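# Swap two hoses into the ports matching their grip colors

## Task

The two hoses begin plugged into each other's ports. Move them so each hose ends up latched in the port whose color matches the color of that hose's grip, and both stay latched once the robot lets go.

## Robot and tools

Robot: two arms, left_arm and right_arm, with one parallel gripper each. All positions are in the scene frame. Its origin sits at table-top height, halfway between the arms' nominal bases. +x points out over the table, +z points up, and left_arm is on the +y side; these names do not match image sides. Calibrated bases: left_arm at about (-0.031, +0.371, +0.002) m and right_arm at about (-0.028, -0.357, +0.001) m. A camera stand is fixed behind the arms.

Gripper: the fingers point along the gripper's own +z and separate along its y. end_effector_position is the point between the pads, roughly 1 cm short of the fingertips.

Result lines. Each result gives, per arm:
- end_effector_position in metres and end_effector_quat_wxyz, both in the scene frame. These can be a few cm off, more at long reach.
- Hand target: the last commanded pose after clipping. All new offsets start from it.
- Tool commands.
- grip_measured, on the same -1 to +1 scale as the opening command. The last Joint positions entry is the finger opening in metres.
- Joint velocities, shown as "within noise" when the arm is still.
- Joint torques, in joint order. They include the arm's own weight; joints 1 to 3 wrap at ±28 N m.
- Motor temperatures.
Results of execute_actions also list end-effector positions at some control steps. Results of move add a "move:" line. It gives an ending (done, off_target, moving, held, fault) and any limits that acted: paced means the pose was clipped, held means steps were withheld. done means the arm is at rest within 10 mm and 2 degrees of its target; it says nothing about contact.

execute_actions(actions, cameras). actions is a list of actions. Each action is a table of at most 15 rows, one per 1/30 s control step; a short table repeats its last row. Each row holds exactly 14 numbers in [-1, 1]. The first seven are for left_arm: dx, dy, dz, rx, ry, rz, opening. The next seven are the same for right_arm. Send all 14 even when only one arm should move.
- dx to rz are offsets along the scene axes. They are measured from that arm's Hand target as it stood when the action began, not from the previous row. Repeating an offset therefore keeps moving the arm.
- Scale: 1.0 equals 0.6 m, or 180 degrees for the rotation vector (rx, ry, rz), which turns about the hand's position. A translation longer than 1.0 may be shortened.
- opening is absolute: +1 is fully open (0.094 m), -1 is closed.
- Six zeros re-issue the current Hand target. A zero opening is a real command, so repeat the present opening to keep a gripper as it is.
- An empty actions list just returns the state and all camera images. cameras takes a list of names, ["all"], or []. An unknown name makes the whole call invalid.

move(target, speed, blend, opening_speed, grip_force, blocking, cameras). target is one 14-number row laid out as above, or a list of up to 15 such rows. Every row is an offset from the same starting Hand targets, not from the row before it. The grippers follow straight lines, and all paths finish together, within 10 s total.
- speed: m/s, 0.002 to 2.9, default 0.25; turning is capped at twice this value in rad/s. Give one value, or one per target.
- blend: metres of corner rounding per target. 0 means stop at each target.
- opening_speed: change per second on the -1 to 1 scale, at least 0.2. Use it for slow, gentle closing.
- grip_force: newtons per pad, 10 to 50. It stays set until changed; below 50 the fingers close slowly.
- blocking=false returns after about 0.5 s while the move keeps running.
Paths do not avoid obstacles or the other arm. Faster moves stray more and strike harder.

wait(seconds 0 to 10, cameras): lets the scene run while each arm holds its last command.
stop(cameras): brakes a running move.
zoom_image(camera, region [x0, y0, x1, y1] in image pixels, at most 504 by 504): enlarges part of that camera's latest image.
read_manual(section): licence texts only.
finished_scene(scene): ends the scene for good. Call it only once both hoses are latched and stay so without the robot.

Cameras: cam_high, cam_low, cam_left_wrist, cam_right_wrist, all 896x504. A pinhole calibration comes with them; fixed cameras may have shifted slightly. Wrist views can lag while the arm moves.

Control behaviour:
- Each step, the commanded orientation is clipped to within 40 degrees of the measured one.
- Grippers often settle short of or below the target and tilted, especially far out. Check the pose after each move, send the missing distance as a new offset, and correct any tilt.
- Small commands may do nothing or go sideways.
- Keep paths away from an arm's own base; go around it.
- An arm blocked by something keeps pressing. Command it back past where it stands to relieve the push.

Gripping: grip_measured reads slightly wide when empty. On a hard part it reads a few mm narrower than the part. Squeeze rises steeply once the command goes below the first-touch reading. To release, command well above grip_measured.

Avoid:
- Dropping hoses or releasing them while they move.
- Knocking anything off the table; that fails the task.
- Fast impacts, and hard pushes into ports or fixed things.
- Contact between the two arms, including one gripper closing on the other's fingers.
- Strain on the wrist-camera cables.
- Long stretched holds or pushing into unreachable poses. These heat motors: MOTOR HOT appears at 75 °C, at 90 °C the arm folds and idles, and at 100 °C it goes limp.
- Loose objects may get nudged now and then, so recheck positions before grasping.

Each tool is called after "Call:" as name(argument=value, ...) on one line, values as JSON.

## Session

Call:
execute_actions(actions=[])

Scene clock: 0.00 s.
left_arm: end_effector_position=(+0.3651, +0.3851, +0.0962) grip_measured=+1.000 end_effector_quat_wxyz=(+0.596, -0.009, +0.800, +0.071) | right_arm: end_effector_position=(+0.3696, -0.3750, +0.0894) grip_measured=+1.000 end_effector_quat_wxyz=(+0.551, +0.023, +0.833, -0.044)
Joint positions: left_arm=[-0.044 1.59 0.339 0.964 -0.156 0.061 0.094] | right_arm=[0.014 1.522 0.412 0.71 0.095 -0.013 0.094]
Joint velocities: within noise
Joint torques (N m): no reading
Motor temperatures (°C): left_arm=[31 37 38 36 28 27 29] | right_arm=[26 32 36 33 27 27 24]
Heat: left arm: 38 °C; right arm: 36 °C.
Hand target: left_arm +0.3687, +0.3850, +0.1062; +0.609, -0.010, +0.790, +0.070 | right_arm +0.3716, -0.3749, +0.0940; +0.557, +0.023, +0.829, -0.044
Tool commands: left_gripper/opening=+1.0 right_gripper/opening=+1.0

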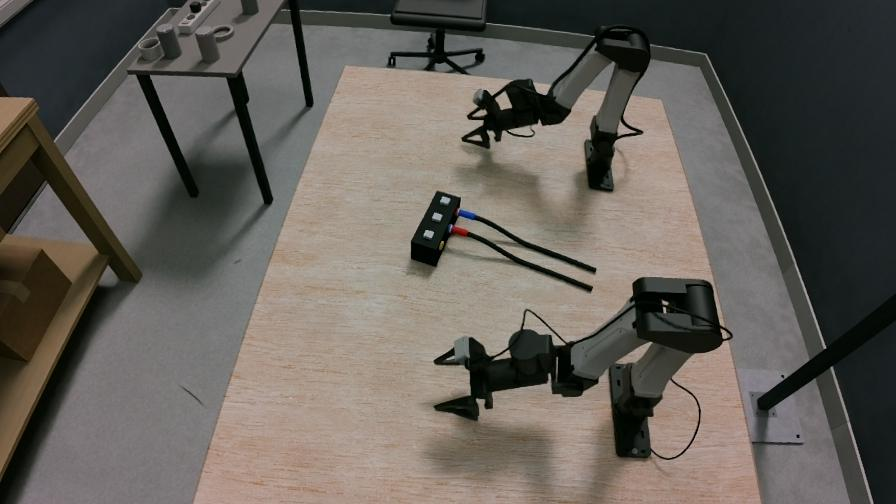

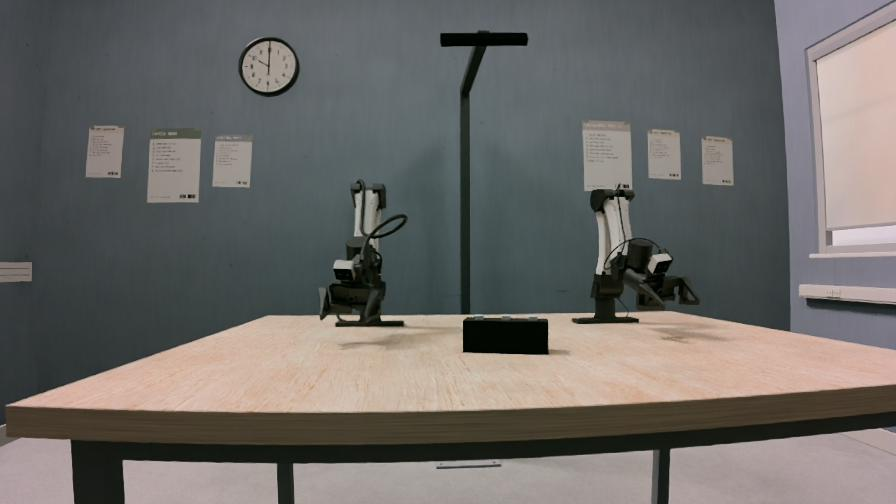

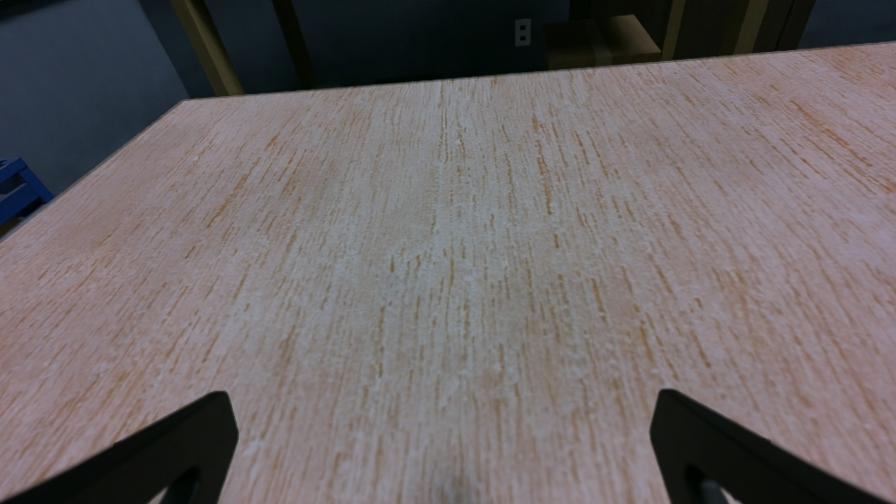

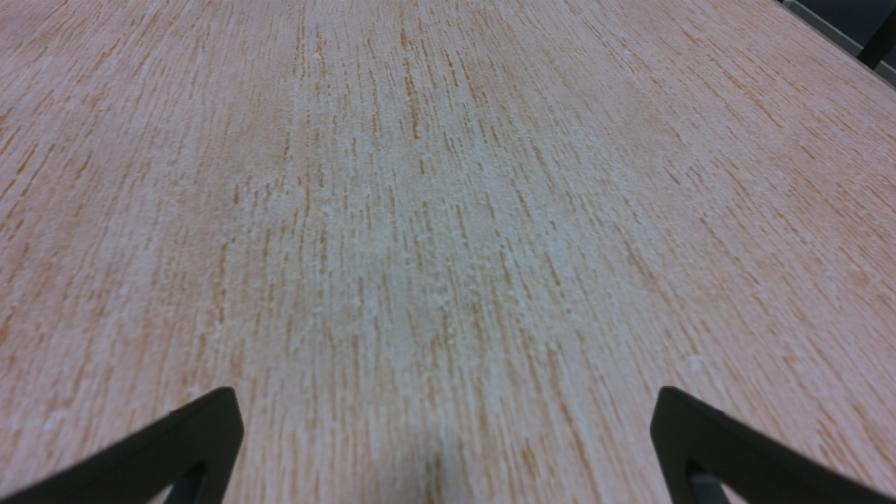

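Call:
zoom_image(camera="cam_high", region=[390, 175, 530, 275])

Call:
zoom_image(camera="cam_high", region=[480, 200, 620, 300])

Scaled by 3.600.

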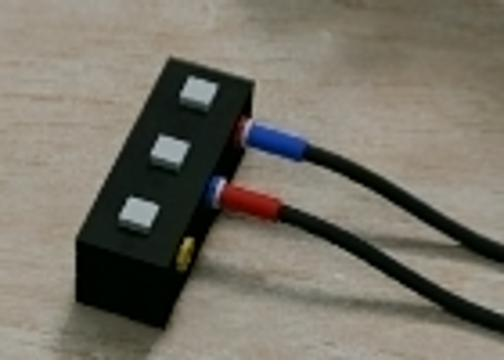

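Scaled by 3.600.

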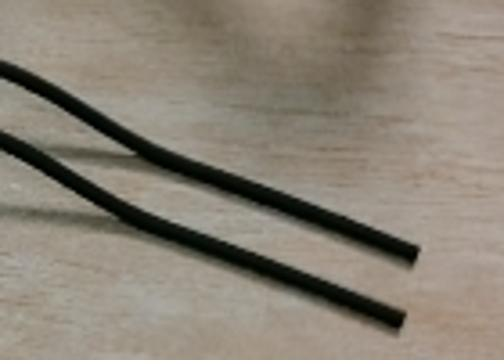

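Call:
move(target=[-0.115, -0.66, 0.06, -0.0234, 0.1053, -0.1066, 0.0, 0.1, 0.35, 0.18, -0.116, 0.255, 0.332, -1], speed=0.35, cameras=["all"])

Scene clock: 46.10 s.
left_arm: end_effector_position=(+0.2955, -0.0033, +0.1305) grip_measured=+0.002 end_effector_quat_wxyz=(+0.464, +0.122, +0.876, -0.047) | right_arm: end_effector_position=(+0.4332, -0.1694, +0.2038) grip_measured=-0.989 end_effector_quat_wxyz=(+0.177, -0.482, +0.855, +0.074)
Joint positions: left_arm=[-1.081 1.874 1.286 -0.204 -0.654 -0.516 0.047] | right_arm=[0.331 2.327 2.62 -1.539 -0.214 -0.679 0.001]
Joint torques (N m): left_arm=[0.31 -8.44 8.43 1.55 -0.28 -0.11] | right_arm=[0.35 -10.55 8.39 0.89 -0.28 -0.09]
Motor temperatures (°C): left_arm=[31 40 39 42 28 27 29] | right_arm=[26 35 38 37 26 27 24]
Heat: left arm: 42 °C; right arm: 38 °C.
Hand target: left_arm +0.2997, -0.0110, +0.1422; +0.473, +0.110, +0.872, -0.060 | right_arm +0.4316, -0.1649, +0.2020; +0.150, -0.492, +0.853, +0.086
Off the commanded pose: left_arm 0.015 m, 2 deg | right_arm 0.005 m, 4 deg.
joint sent to its limit (right arm) — joint 4 (wrist pitch), lower limit. The joint targets are off in orientation, not in position.
move: off_target (left_arm, right_arm)
camera_calibration:
cam_left_wrist: T_world_to_cam=[[-0.266461, -0.963609, -0.0213825, 0.0760211], [-0.82098, 0.238531, -0.518744, 0.349249], [0.504967, -0.12067, -0.854662, 0.0496253], [0, 0, 0, 1]] pos_world=[0.281924, -0.00406395, 0.225209]
cam_right_wrist: T_world_to_cam=[[0.851417, -0.522618, 0.0442669, -0.465093], [-0.524147, -0.850874, 0.0358286, 0.113897], [0.0189409, -0.0537074, -0.998377, 0.275052], [0, 0, 0, 1]] pos_world=[0.450477, -0.131382, 0.291113]

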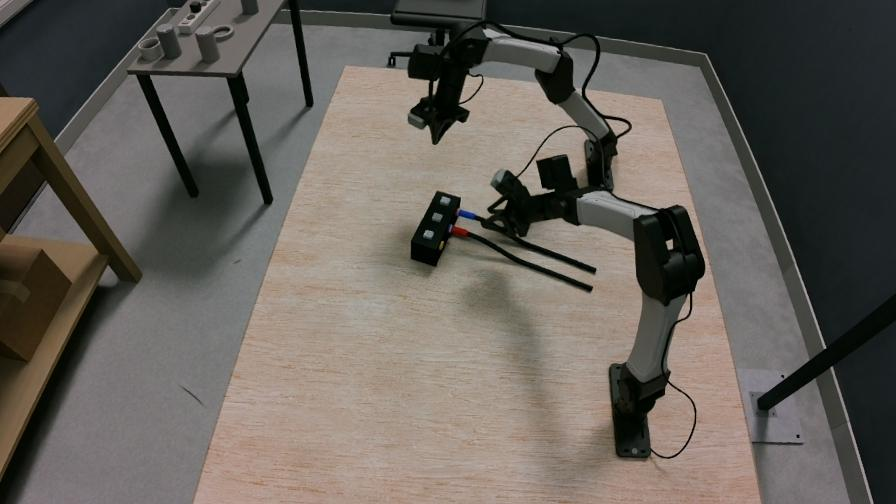

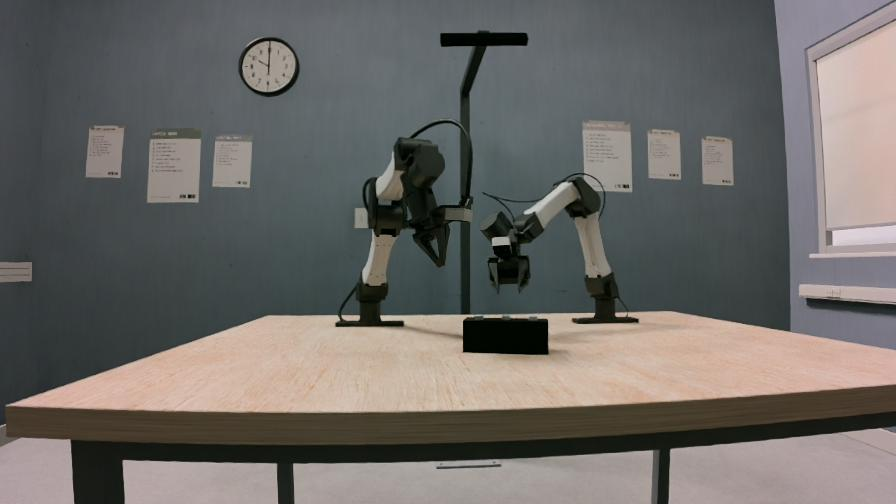

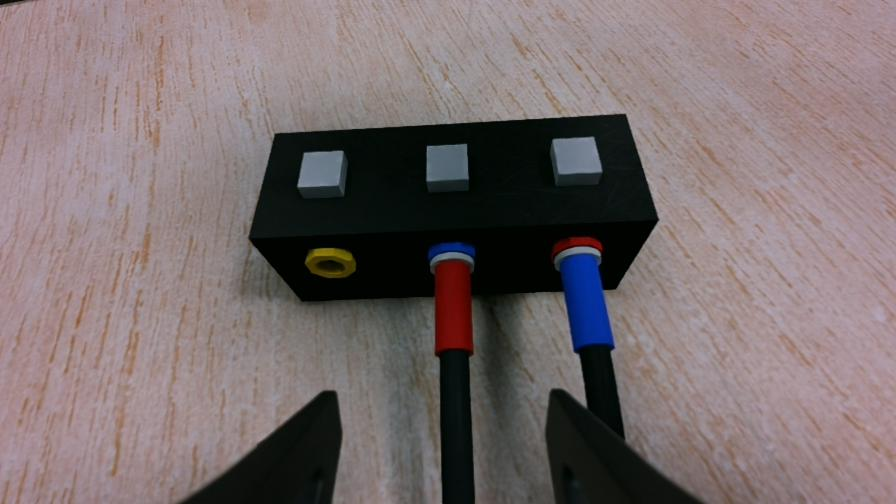

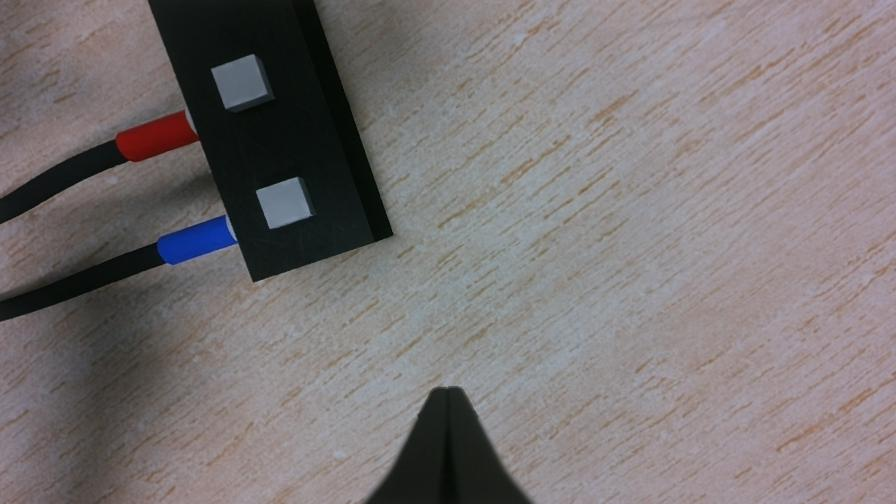

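Call:
move(target=[[-0.009,-0.005,-0.05,-0.018,-0.07,0,0.0,-0.038,0.18,-0.1,0.078,-0.032,0.083,-1],[0.091,-0.030,-0.134,-0.018,-0.07,0,0.0,-0.038,0.238,-0.156,0.078,-0.032,0.083,-1]], speed=[0.25,0.15], blend=[0.02,0], cameras=["all"])

Scene clock: 72.30 s.
left_arm: end_effector_position=(+0.3471, -0.0208, +0.0529) grip_measured=+0.002 end_effector_quat_wxyz=(+0.559, +0.107, +0.820, -0.060) | right_arm: end_effector_position=(+0.4091, -0.0259, +0.1177) grip_measured=-0.989 end_effector_quat_wxyz=(+0.241, -0.580, +0.757, +0.178)
Joint positions: left_arm=[-1.026 2.19 1.168 0.515 -0.711 -0.325 0.047] | right_arm=[0.54 2.254 2.041 -0.893 -0.41 -0.689 0.001]
Joint torques (N m): left_arm=[1.01 -9.47 7.1 1.97 -0.04 0.11] | right_arm=[0.28 -11.45 5.7 1.59 -0.29 0.06]
Motor temperatures (°C): left_arm=[31 46 41 40 28 27 28] | right_arm=[26 41 40 34 26 27 25]
Heat: left arm: 46 °C; right arm: 41 °C.
Hand target: left_arm +0.3542, -0.0291, +0.0619; +0.569, +0.103, +0.813, -0.072 | right_arm +0.4089, -0.0222, +0.1084; +0.239, -0.580, +0.757, +0.183
Off the commanded pose: left_arm 0.014 m, 2 deg | right_arm 0.010 m, 1 deg.
move: off_target (left_arm)
camera_calibration:
cam_left_wrist: T_world_to_cam=[[-0.252399, -0.967509, -0.0148842, 0.0659372], [-0.692497, 0.191356, -0.695579, 0.31935], [0.675827, -0.165256, -0.718295, -0.112329], [0, 0, 0, 1]] pos_world=[0.313707, -0.0158778, 0.142429]
cam_right_wrist: T_world_to_cam=[[0.96542, -0.260439, 0.0116289, -0.401766], [-0.253681, -0.948779, -0.188322, 0.139714], [0.0600797, 0.17886, -0.982038, 0.184503], [0, 0, 0, 1]] pos_world=[0.412231, -0.00507808, 0.212172]

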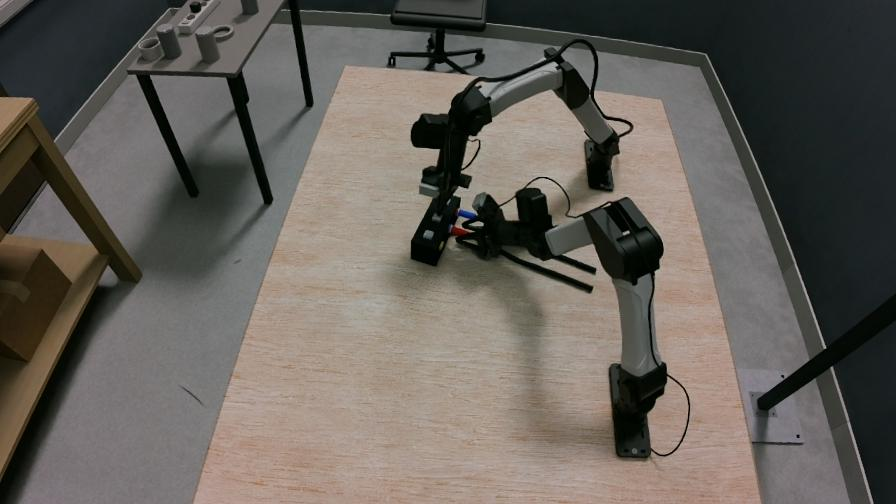

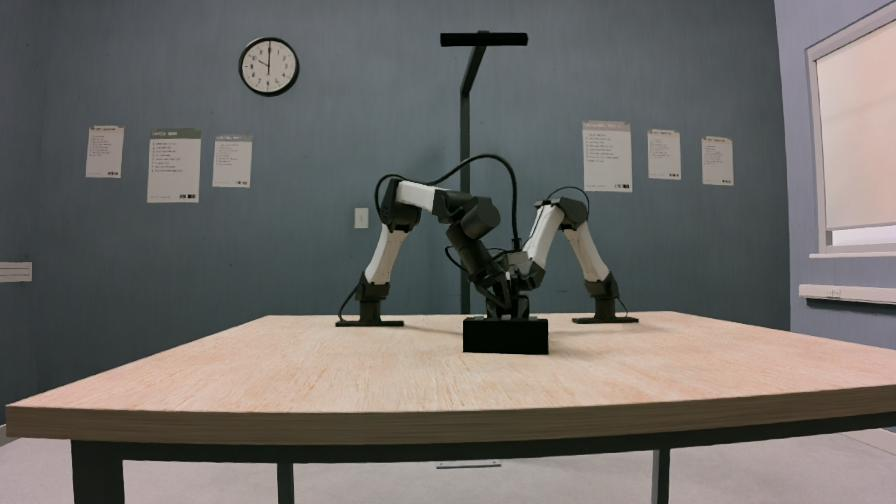

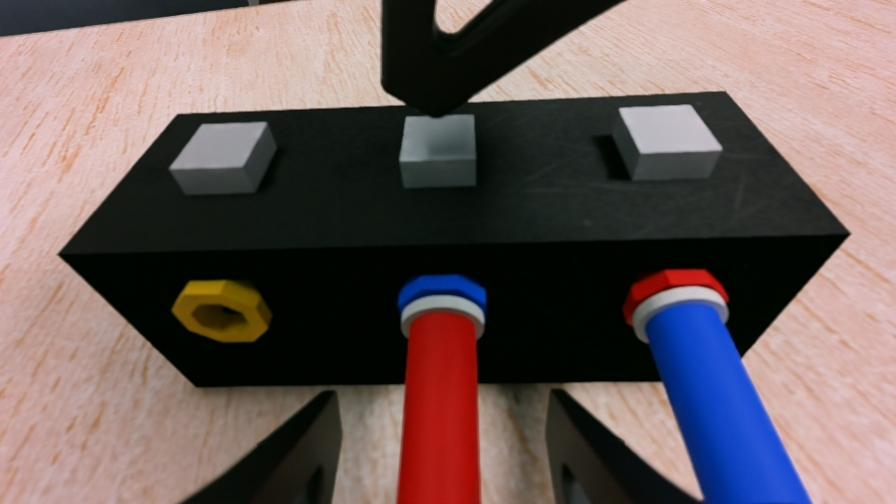

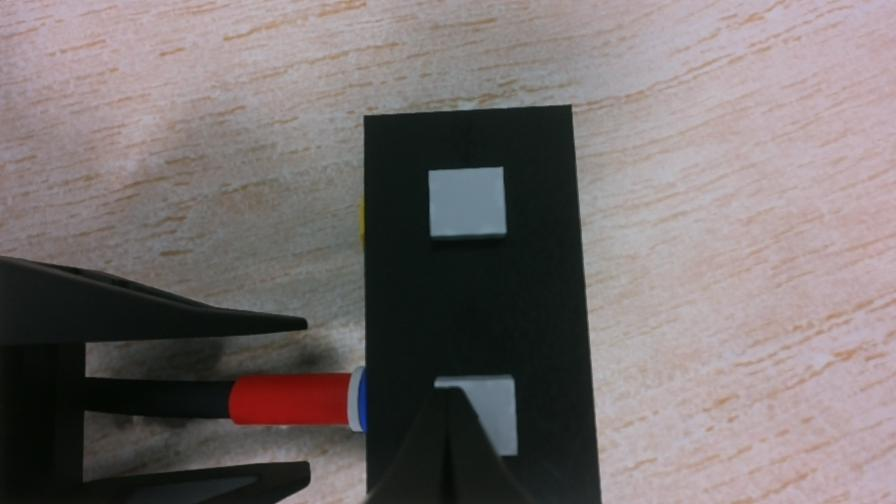

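Call:
move(target=[[0,0,0,0,0,0,-0.85,0.0075,-0.02,0,0,0,0,-1],[0,0,0,0,0,0,-0.85,0.0075,-0.02,-0.06,0,0,0,-1]], speed=[0.1,0.06], opening_speed=1.5, cameras=["cam_left_wrist","cam_right_wrist"])

Scene clock: 84.50 s.
left_arm: end_effector_position=(+0.3471, -0.0210, +0.0530) grip_measured=-0.675 end_effector_quat_wxyz=(+0.559, +0.107, +0.820, -0.060) | right_arm: end_effector_position=(+0.4132, -0.0374, +0.1019) grip_measured=-0.989 end_effector_quat_wxyz=(+0.251, -0.573, +0.757, +0.188)
Joint positions: left_arm=[-1.026 2.19 1.168 0.515 -0.711 -0.324 0.015] | right_arm=[0.508 2.23 1.927 -0.792 -0.443 -0.699 0.001]
Joint torques (N m): left_arm=[1.01 -9.46 7.12 1.96 -0.03 0.11] | right_arm=[0.73 -9.1 3.52 1.93 -0.06 -0.13]
Heat: left arm: 46 °C; right arm: 42 °C.
Hand target: left_arm +0.3542, -0.0291, +0.0619; +0.569, +0.103, +0.813, -0.072 | right_arm +0.4134, -0.0342, +0.0724; +0.239, -0.580, +0.757, +0.183
Off the commanded pose: left_arm 0.014 m, 2 deg | right_arm 0.030 m, 2 deg.
move: off_target (left_arm, right_arm)
camera_calibration:
cam_left_wrist: T_world_to_cam=[[-0.253373, -0.967255, -0.0148167, 0.0661148], [-0.692089, 0.191952, -0.695822, 0.319216], [0.675881, -0.166048, -0.718062, -0.112342], [0, 0, 0, 1]] pos_world=[0.313607, -0.0159783, 0.142429]
cam_right_wrist: T_world_to_cam=[[0.963148, -0.268943, 0.00403192, -0.407207], [-0.261769, -0.940689, -0.215828, 0.133227], [0.0618382, 0.206819, -0.976423, 0.170584], [0, 0, 0, 1]] pos_world=[0.416527, -0.0194702, 0.196958]
Images, in order (width x height): cam_left_wrist 896x504, cam_right_wrist 896x504.

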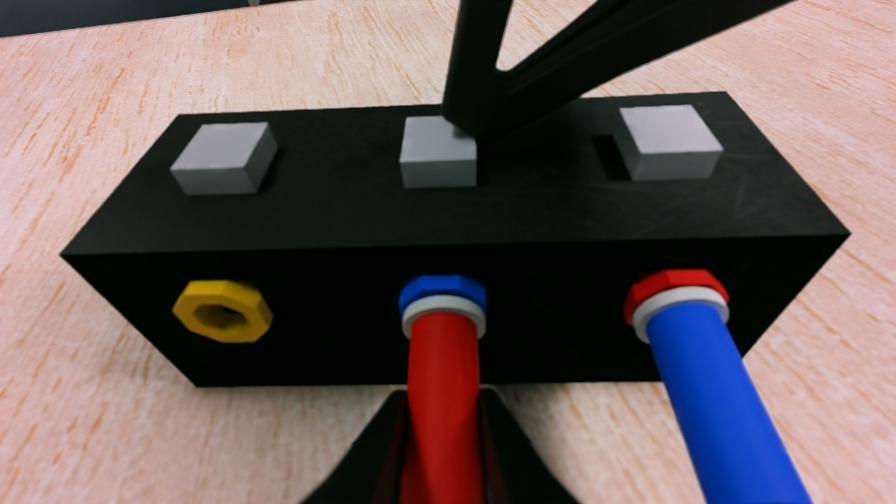

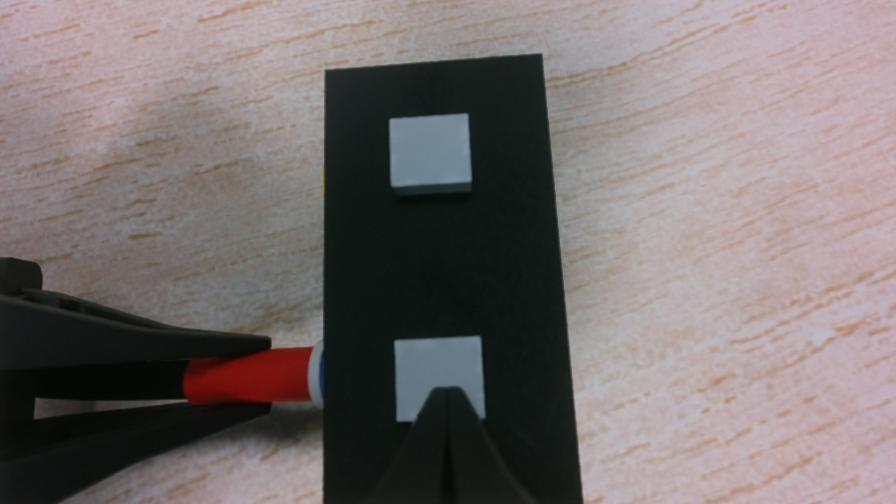

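Call:
zoom_image(camera="cam_left_wrist", region=[380, 60, 580, 220])

Call:
zoom_image(camera="cam_right_wrist", region=[340, 310, 560, 500])

Scaled by 2.520.

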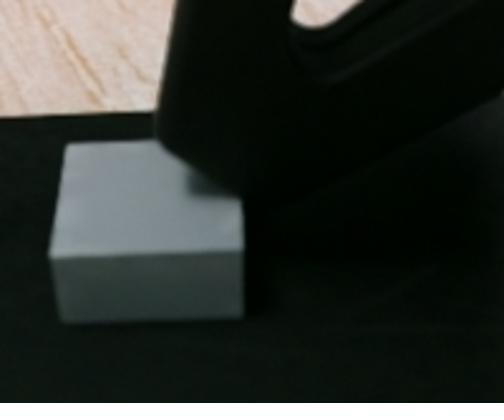

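Scaled by 2.291.

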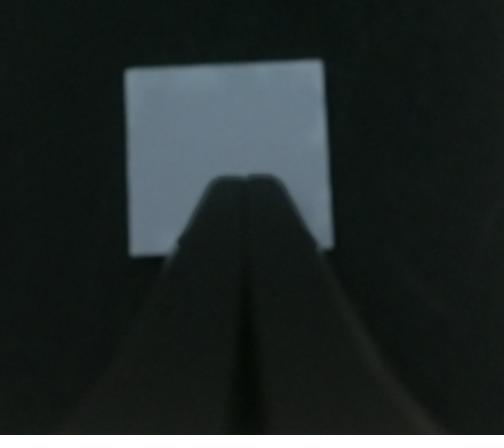

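Call:
move(target=[[0,0,0,0,0,0,-0.85,0,0,0.06,0,0,0,-1],[0,0,0,0,0,0,-0.85,-0.003,0.016,0.05,0,0,0,-1],[0,0,0,0,0,0,-0.85,-0.003,0.016,-0.06,0,0,0,-1]], speed=[0.1,0.1,0.08], blend=[0.005,0.005,0], cameras=["cam_left_wrist","cam_right_wrist"])

Call:
zoom_image(camera="cam_left_wrist", region=[380, 60, 580, 220])

Scene clock: 96.07 s.
left_arm: end_effector_position=(+0.3471, -0.0210, +0.0530) grip_measured=-0.675 end_effector_quat_wxyz=(+0.559, +0.107, +0.820, -0.060) | right_arm: end_effector_position=(+0.4255, -0.0055, +0.0968) grip_measured=-0.989 end_effector_quat_wxyz=(+0.315, -0.587, +0.720, +0.193)
Joint positions: left_arm=[-1.026 2.19 1.168 0.515 -0.711 -0.324 0.015] | right_arm=[0.542 2.246 1.857 -0.561 -0.464 -0.694 0.001]
Joint torques (N m): left_arm=[0.99 -9.46 7.12 1.96 -0.03 0.12] | right_arm=[-0.42 -7.69 2.97 0.97 0.27 0.03]
Heat: left arm: 47 °C; right arm: 42 °C.
Hand target: left_arm +0.3542, -0.0291, +0.0619; +0.569, +0.103, +0.813, -0.072 | right_arm +0.4115, -0.0244, +0.0366; +0.239, -0.580, +0.757, +0.183
Off the commanded pose: left_arm 0.014 m, 2 deg | right_arm 0.065 m, 10 deg.
move: off_target (left_arm, right_arm)
camera_calibration:
cam_left_wrist: T_world_to_cam=[[-0.253373, -0.967255, -0.0148167, 0.0661148], [-0.692089, 0.191952, -0.695822, 0.319216], [0.675881, -0.166048, -0.718062, -0.112342], [0, 0, 0, 1]] pos_world=[0.313607, -0.0159783, 0.142429]
cam_right_wrist: T_world_to_cam=[[0.967765, -0.233491, 0.0944061, -0.420965], [-0.191865, -0.926322, -0.324216, 0.146198], [0.163152, 0.295652, -0.94126, 0.112192], [0, 0, 0, 1]] pos_world=[0.417141, 0.00396492, 0.192743]
Images, in order (width x height): cam_left_wrist 896x504, cam_right_wrist 896x504.

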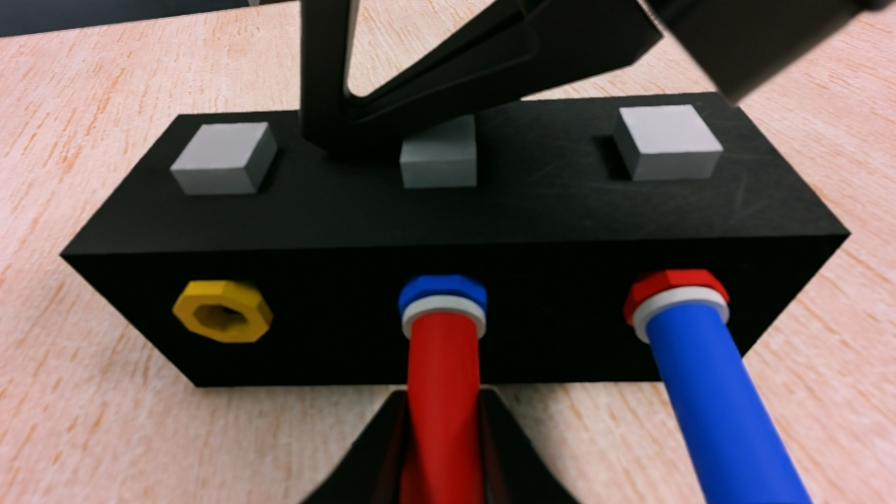

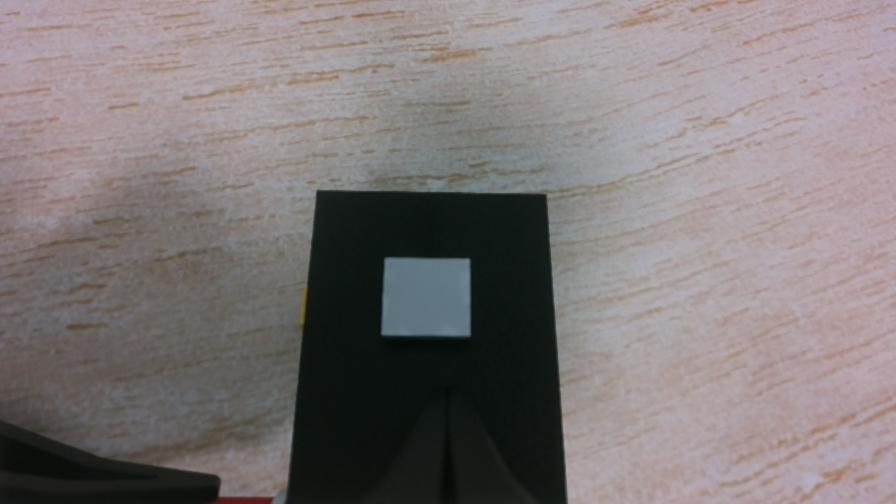

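Scaled by 2.520.

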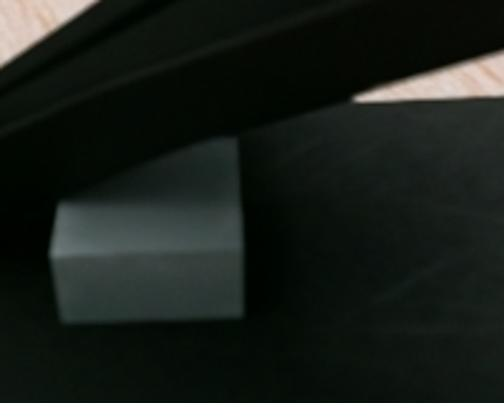

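Call:
move(target=[[0,0,0,0,0,0,-0.85,0,-0.01,0.14,0,0,0,-1],[0,0,0,0,0,0,-0.85,-0.003,-0.019,0.13,0,0,0,-1],[0,0,0,0,0,0,-0.85,-0.003,-0.021,0.05,0,0,0,-1],[0,0,0,0,0,0,-0.85,-0.003,-0.035,-0.05,0,0,0,-1]], speed=[0.15,0.1,0.08,0.08], blend=[0.005,0,0.003,0], cameras=["cam_left_wrist","cam_right_wrist"])

Call:
zoom_image(camera="cam_left_wrist", region=[380, 60, 580, 220])

Scene clock: 110.23 s.
left_arm: end_effector_position=(+0.3469, -0.0176, +0.0525) grip_measured=-0.675 end_effector_quat_wxyz=(+0.561, +0.104, +0.820, -0.049) | right_arm: end_effector_position=(+0.4131, -0.0436, +0.0922) grip_measured=-0.989 end_effector_quat_wxyz=(+0.305, -0.577, +0.728, +0.211)
Joint positions: left_arm=[-1.029 2.19 1.168 0.505 -0.734 -0.324 0.015] | right_arm=[0.474 2.155 1.697 -0.539 -0.529 -0.726 0.001]
Joint torques (N m): left_arm=[1.25 -9.54 7.01 2.04 0.23 0.12] | right_arm=[1.99 -1.91 1.84 1.91 0.77 -0.14]
Heat: left arm: 47 °C; right arm: 42 °C.
Hand target: left_arm +0.3543, -0.0290, +0.0619; +0.569, +0.103, +0.813, -0.072 | right_arm +0.4097, -0.0455, +0.0065; +0.239, -0.580, +0.757, +0.183
Off the commanded pose: left_arm 0.017 m, 3 deg | right_arm 0.086 m, 9 deg.
move: off_target (left_arm, right_arm); blend cut to 0.0041 m at target 1
camera_calibration:
cam_left_wrist: T_world_to_cam=[[-0.236143, -0.971259, -0.0298654, 0.0640993], [-0.692407, 0.18975, -0.696109, 0.318205], [0.681769, -0.143702, -0.717315, -0.113602], [0, 0, 0, 1]] pos_world=[0.312914, -0.0144473, 0.141931]
cam_right_wrist: T_world_to_cam=[[0.9689, -0.243198, 0.045694, -0.413814], [-0.214942, -0.918625, -0.331555, 0.117679], [0.122609, 0.311422, -0.942329, 0.138672], [0, 0, 0, 1]] pos_world=[0.409235, -0.0357218, 0.188601]
Images, in order (width x height): cam_left_wrist 896x504, cam_right_wrist 896x504.

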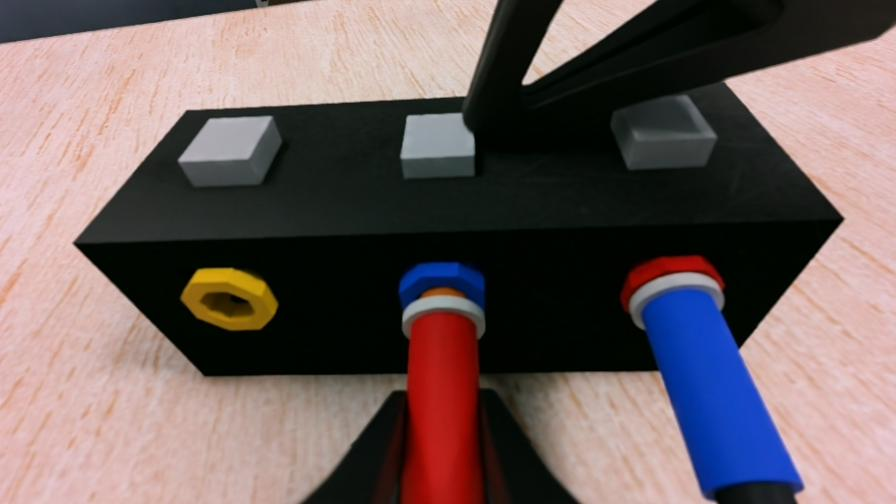

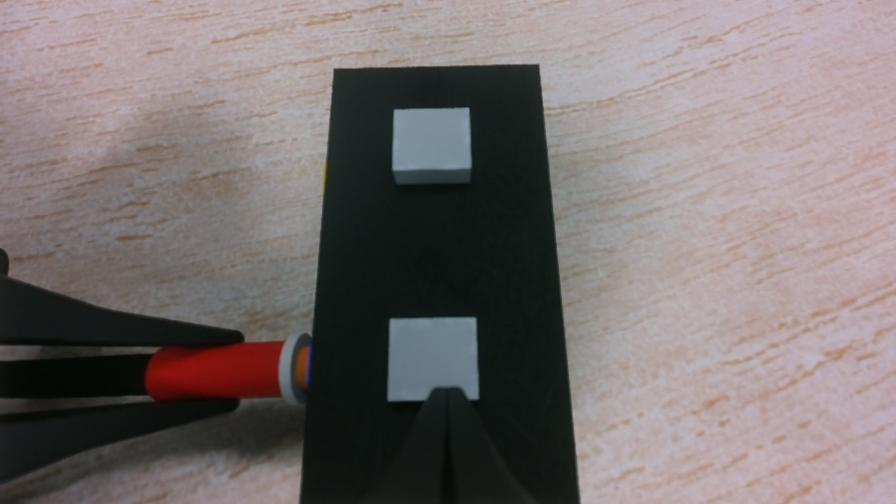

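Scaled by 2.520.

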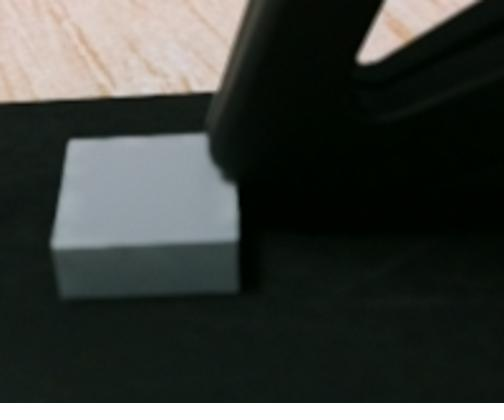

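Call:
move(target=[-0.1, 0.025, 0, 0,0,0,-0.85,0,0,0,0,0,0,-1], speed=0.1, cameras=["cam_left_wrist","cam_right_wrist"])

Scene clock: 113.90 s.
left_arm: end_effector_position=(+0.2954, -0.0134, +0.0419) grip_measured=-0.675 end_effector_quat_wxyz=(+0.557, +0.120, +0.820, -0.056) | right_arm: end_effector_position=(+0.4130, -0.0435, +0.0923) grip_measured=-0.989 end_effector_quat_wxyz=(+0.305, -0.577, +0.728, +0.211)
Joint positions: left_arm=[-1.126 2.128 1.015 0.555 -0.787 -0.371 0.015] | right_arm=[0.474 2.155 1.697 -0.539 -0.529 -0.727 0.001]
Joint torques (N m): left_arm=[-0.05 -12.82 3.64 1.8 -0.32 -0.11] | right_arm=[2.06 -1.92 1.84 1.89 0.73 -0.13]
Heat: left arm: 48 °C; right arm: 42 °C.
Hand target: left_arm +0.2943, -0.0140, +0.0618; +0.569, +0.103, +0.813, -0.072 | right_arm +0.4096, -0.0455, +0.0065; +0.239, -0.580, +0.757, +0.183
Off the commanded pose: left_arm 0.020 m, 3 deg | right_arm 0.086 m, 9 deg.
move: off_target (left_arm, right_arm)
camera_calibration:
cam_left_wrist: T_world_to_cam=[[-0.270158, -0.962173, -0.0351871, 0.0659919], [-0.690059, 0.218982, -0.68983, 0.273825], [0.671441, -0.162082, -0.723116, -0.0825394], [0, 0, 0, 1]] pos_world=[0.262204, -0.00984518, 0.131529]
cam_right_wrist: T_world_to_cam=[[0.969019, -0.242718, 0.0457155, -0.413753], [-0.214459, -0.918679, -0.331716, 0.117487], [0.122511, 0.311635, -0.942271, 0.138721], [0, 0, 0, 1]] pos_world=[0.409136, -0.0357226, 0.1886]
Images, in order (width x height): cam_left_wrist 896x504, cam_right_wrist 896x504.

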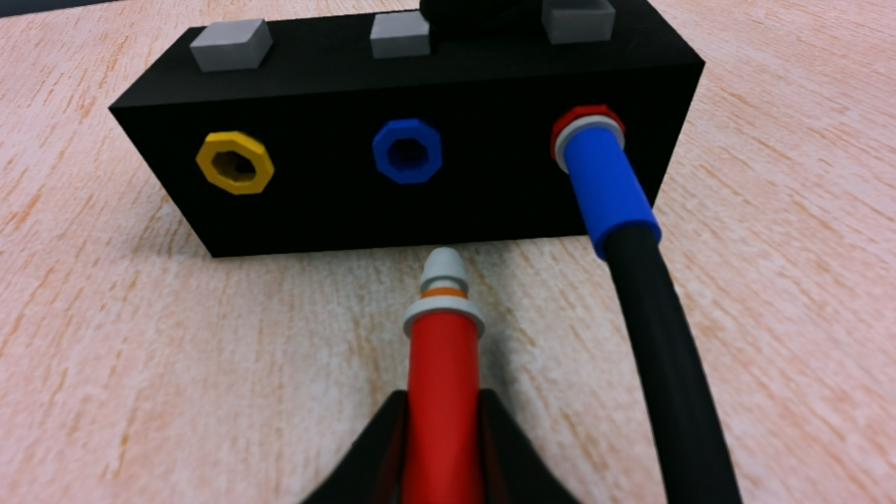

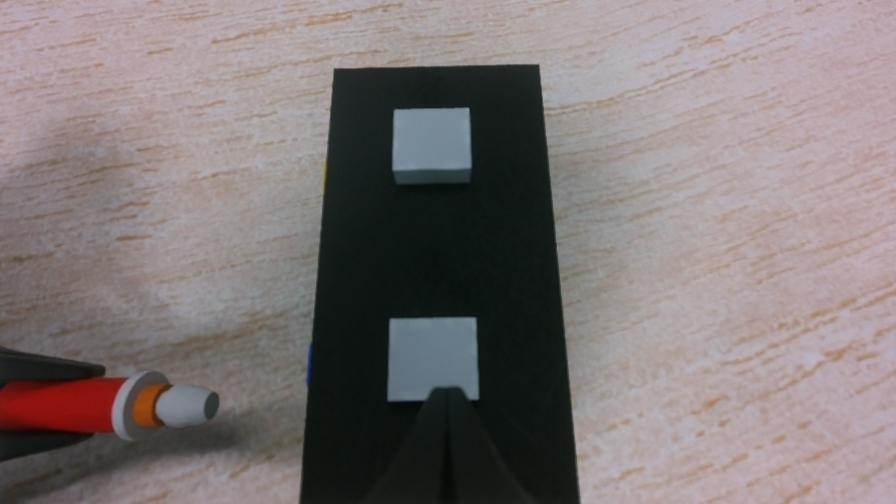

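Call:
move(target=[[-0.042,0.1,0.03,0.025,0.097,0,-0.85,0,0.013,0.2,0,0,0,-1],[-0.042,0.138,-0.025,0.025,0.097,0,-0.85,-0.022,-0.081,0.2,0,0,0,-1]], speed=[0.2,0.08], blend=[0.01,0], cameras=["all"])

Scene clock: 122.43 s.
left_arm: end_effector_position=(+0.2659, +0.0703, +0.0386) grip_measured=-0.675 end_effector_quat_wxyz=(+0.426, +0.117, +0.896, -0.043) | right_arm: end_effector_position=(+0.4022, -0.0944, +0.1098) grip_measured=-0.989 end_effector_quat_wxyz=(+0.225, -0.575, +0.766, +0.176)
Joint positions: left_arm=[-1.033 1.8 0.834 0.103 -0.583 -0.541 0.015] | right_arm=[0.417 2.13 1.831 -0.889 -0.448 -0.802 0.001]
Joint torques (N m): left_arm=[1.18 -8.76 4.23 1.7 -0.13 0.1] | right_arm=[-0.28 -15.32 5.57 1.12 -0.49 -0.14]
Motor temperatures (°C): left_arm=[31 51 41 41 28 26 29] | right_arm=[26 41 38 34 26 27 25]
Heat: left arm: 51 °C; right arm: 41 °C.
Hand target: left_arm +0.2691, +0.0688, +0.0468; +0.434, +0.113, +0.892, -0.055 | right_arm +0.3965, -0.0940, +0.1265; +0.239, -0.580, +0.757, +0.183
Off the commanded pose: left_arm 0.009 m, 2 deg | right_arm 0.018 m, 2 deg.
move: off_target (right_arm)
camera_calibration:
cam_left_wrist: T_world_to_cam=[[-0.25404, -0.967097, -0.0136799, 0.133729], [-0.865531, 0.233627, -0.443029, 0.268988], [0.431648, -0.100707, -0.896403, 0.0146427], [0, 0, 0, 1]] pos_world=[0.260469, 0.0679607, 0.134125]
cam_right_wrist: T_world_to_cam=[[0.961714, -0.273889, -0.0094915, -0.410362], [-0.271846, -0.94901, -0.159624, 0.0756016], [0.0347119, 0.156093, -0.987132, 0.197999], [0, 0, 0, 1]] pos_world=[0.40833, -0.0715531, 0.203624]

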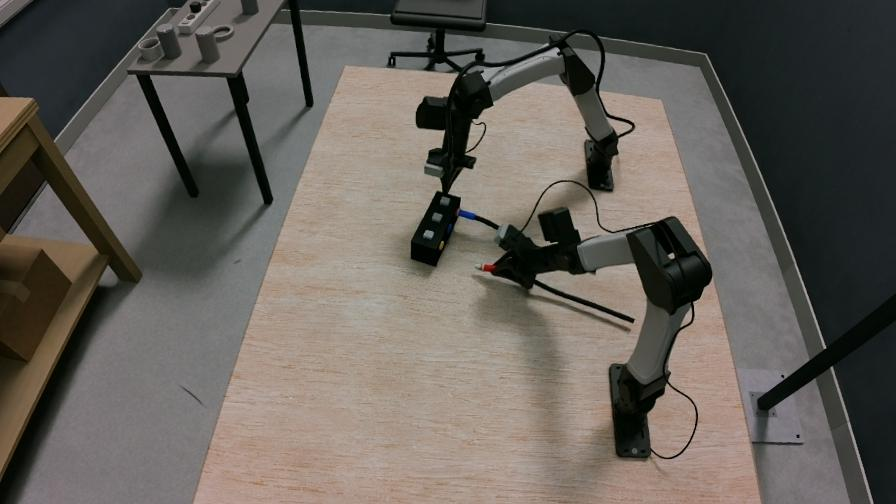

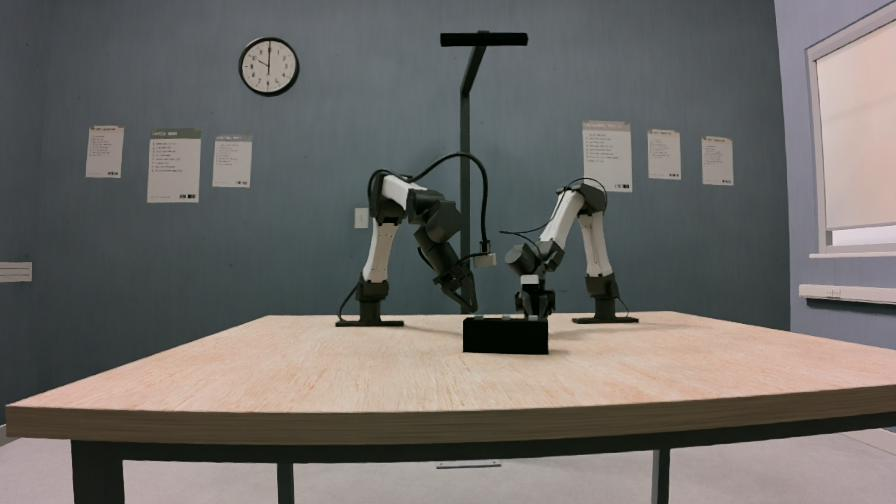

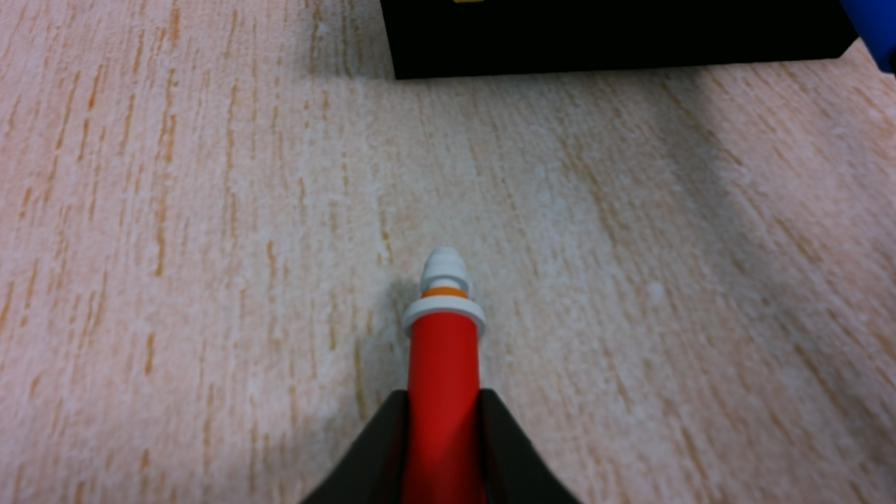

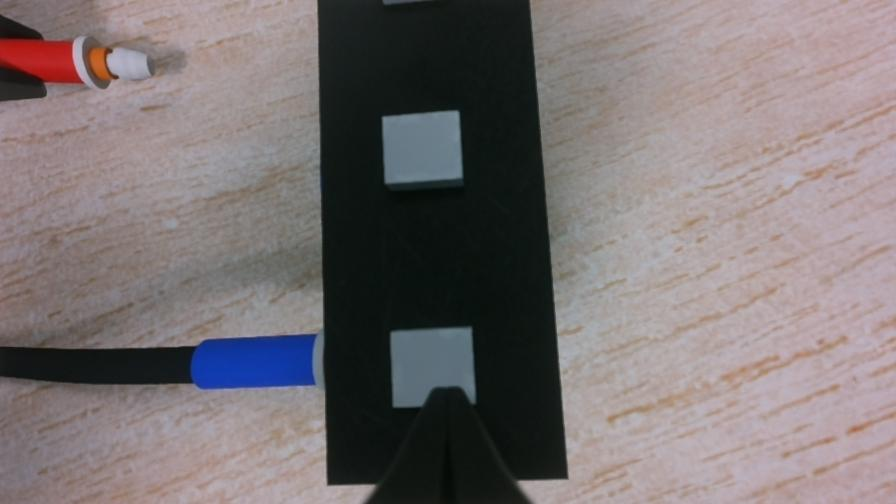

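Call:
move(target=[[0,0,-0.042,-0.014,-0.054,0,-0.85,0,0,0,0,0,0,-1],[0,0,-0.042,-0.014,-0.054,0,0.0,0,0,0,0,0,0,-1],[-0.117,0.03,0.06,-0.014,-0.054,0,0.0,0,0,0,0,0,0,-1]], speed=[0.06,0.06,0.15], cameras=["cam_left_wrist"])

Scene clock: 131.87 s.
left_arm: end_effector_position=(+0.1991, +0.0888, +0.0732) grip_measured=-0.002 end_effector_quat_wxyz=(+0.503, +0.119, +0.855, -0.054) | right_arm: end_effector_position=(+0.4022, -0.0944, +0.1098) grip_measured=-0.989 end_effector_quat_wxyz=(+0.225, -0.575, +0.766, +0.176)
Joint positions: left_arm=[-1.259 1.568 0.6 0.162 -0.826 -0.621 0.047] | right_arm=[0.417 2.13 1.831 -0.889 -0.448 -0.802 0.001]
Joint torques (N m): left_arm=[-0.13 -7.02 5.05 1.46 -0.43 -0.11] | right_arm=[-0.29 -15.32 5.59 1.12 -0.5 -0.14]
Heat: left arm: 51 °C; right arm: 44 °C.
Hand target: left_arm +0.1989, +0.0869, +0.0828; +0.511, +0.107, +0.851, -0.065 | right_arm +0.3965, -0.0940, +0.1265; +0.239, -0.580, +0.757, +0.183
Off the commanded pose: left_arm 0.010 m, 2 deg | right_arm 0.018 m, 2 deg.
move: off_target (right_arm)
camera_calibration:
cam_left_wrist: T_world_to_cam=[[-0.266808, -0.963543, -0.0199545, 0.137865], [-0.772681, 0.226241, -0.593109, 0.215359], [0.576001, -0.142828, -0.804875, 0.0446334], [0, 0, 0, 1]] pos_world=[0.177478, 0.0904908, 0.166406]
Images, in order (width x height): cam_left_wrist 896x504.

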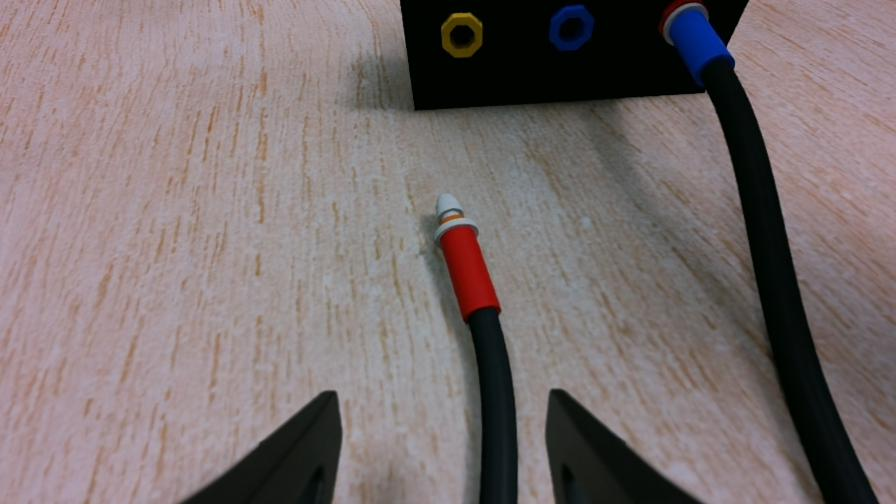

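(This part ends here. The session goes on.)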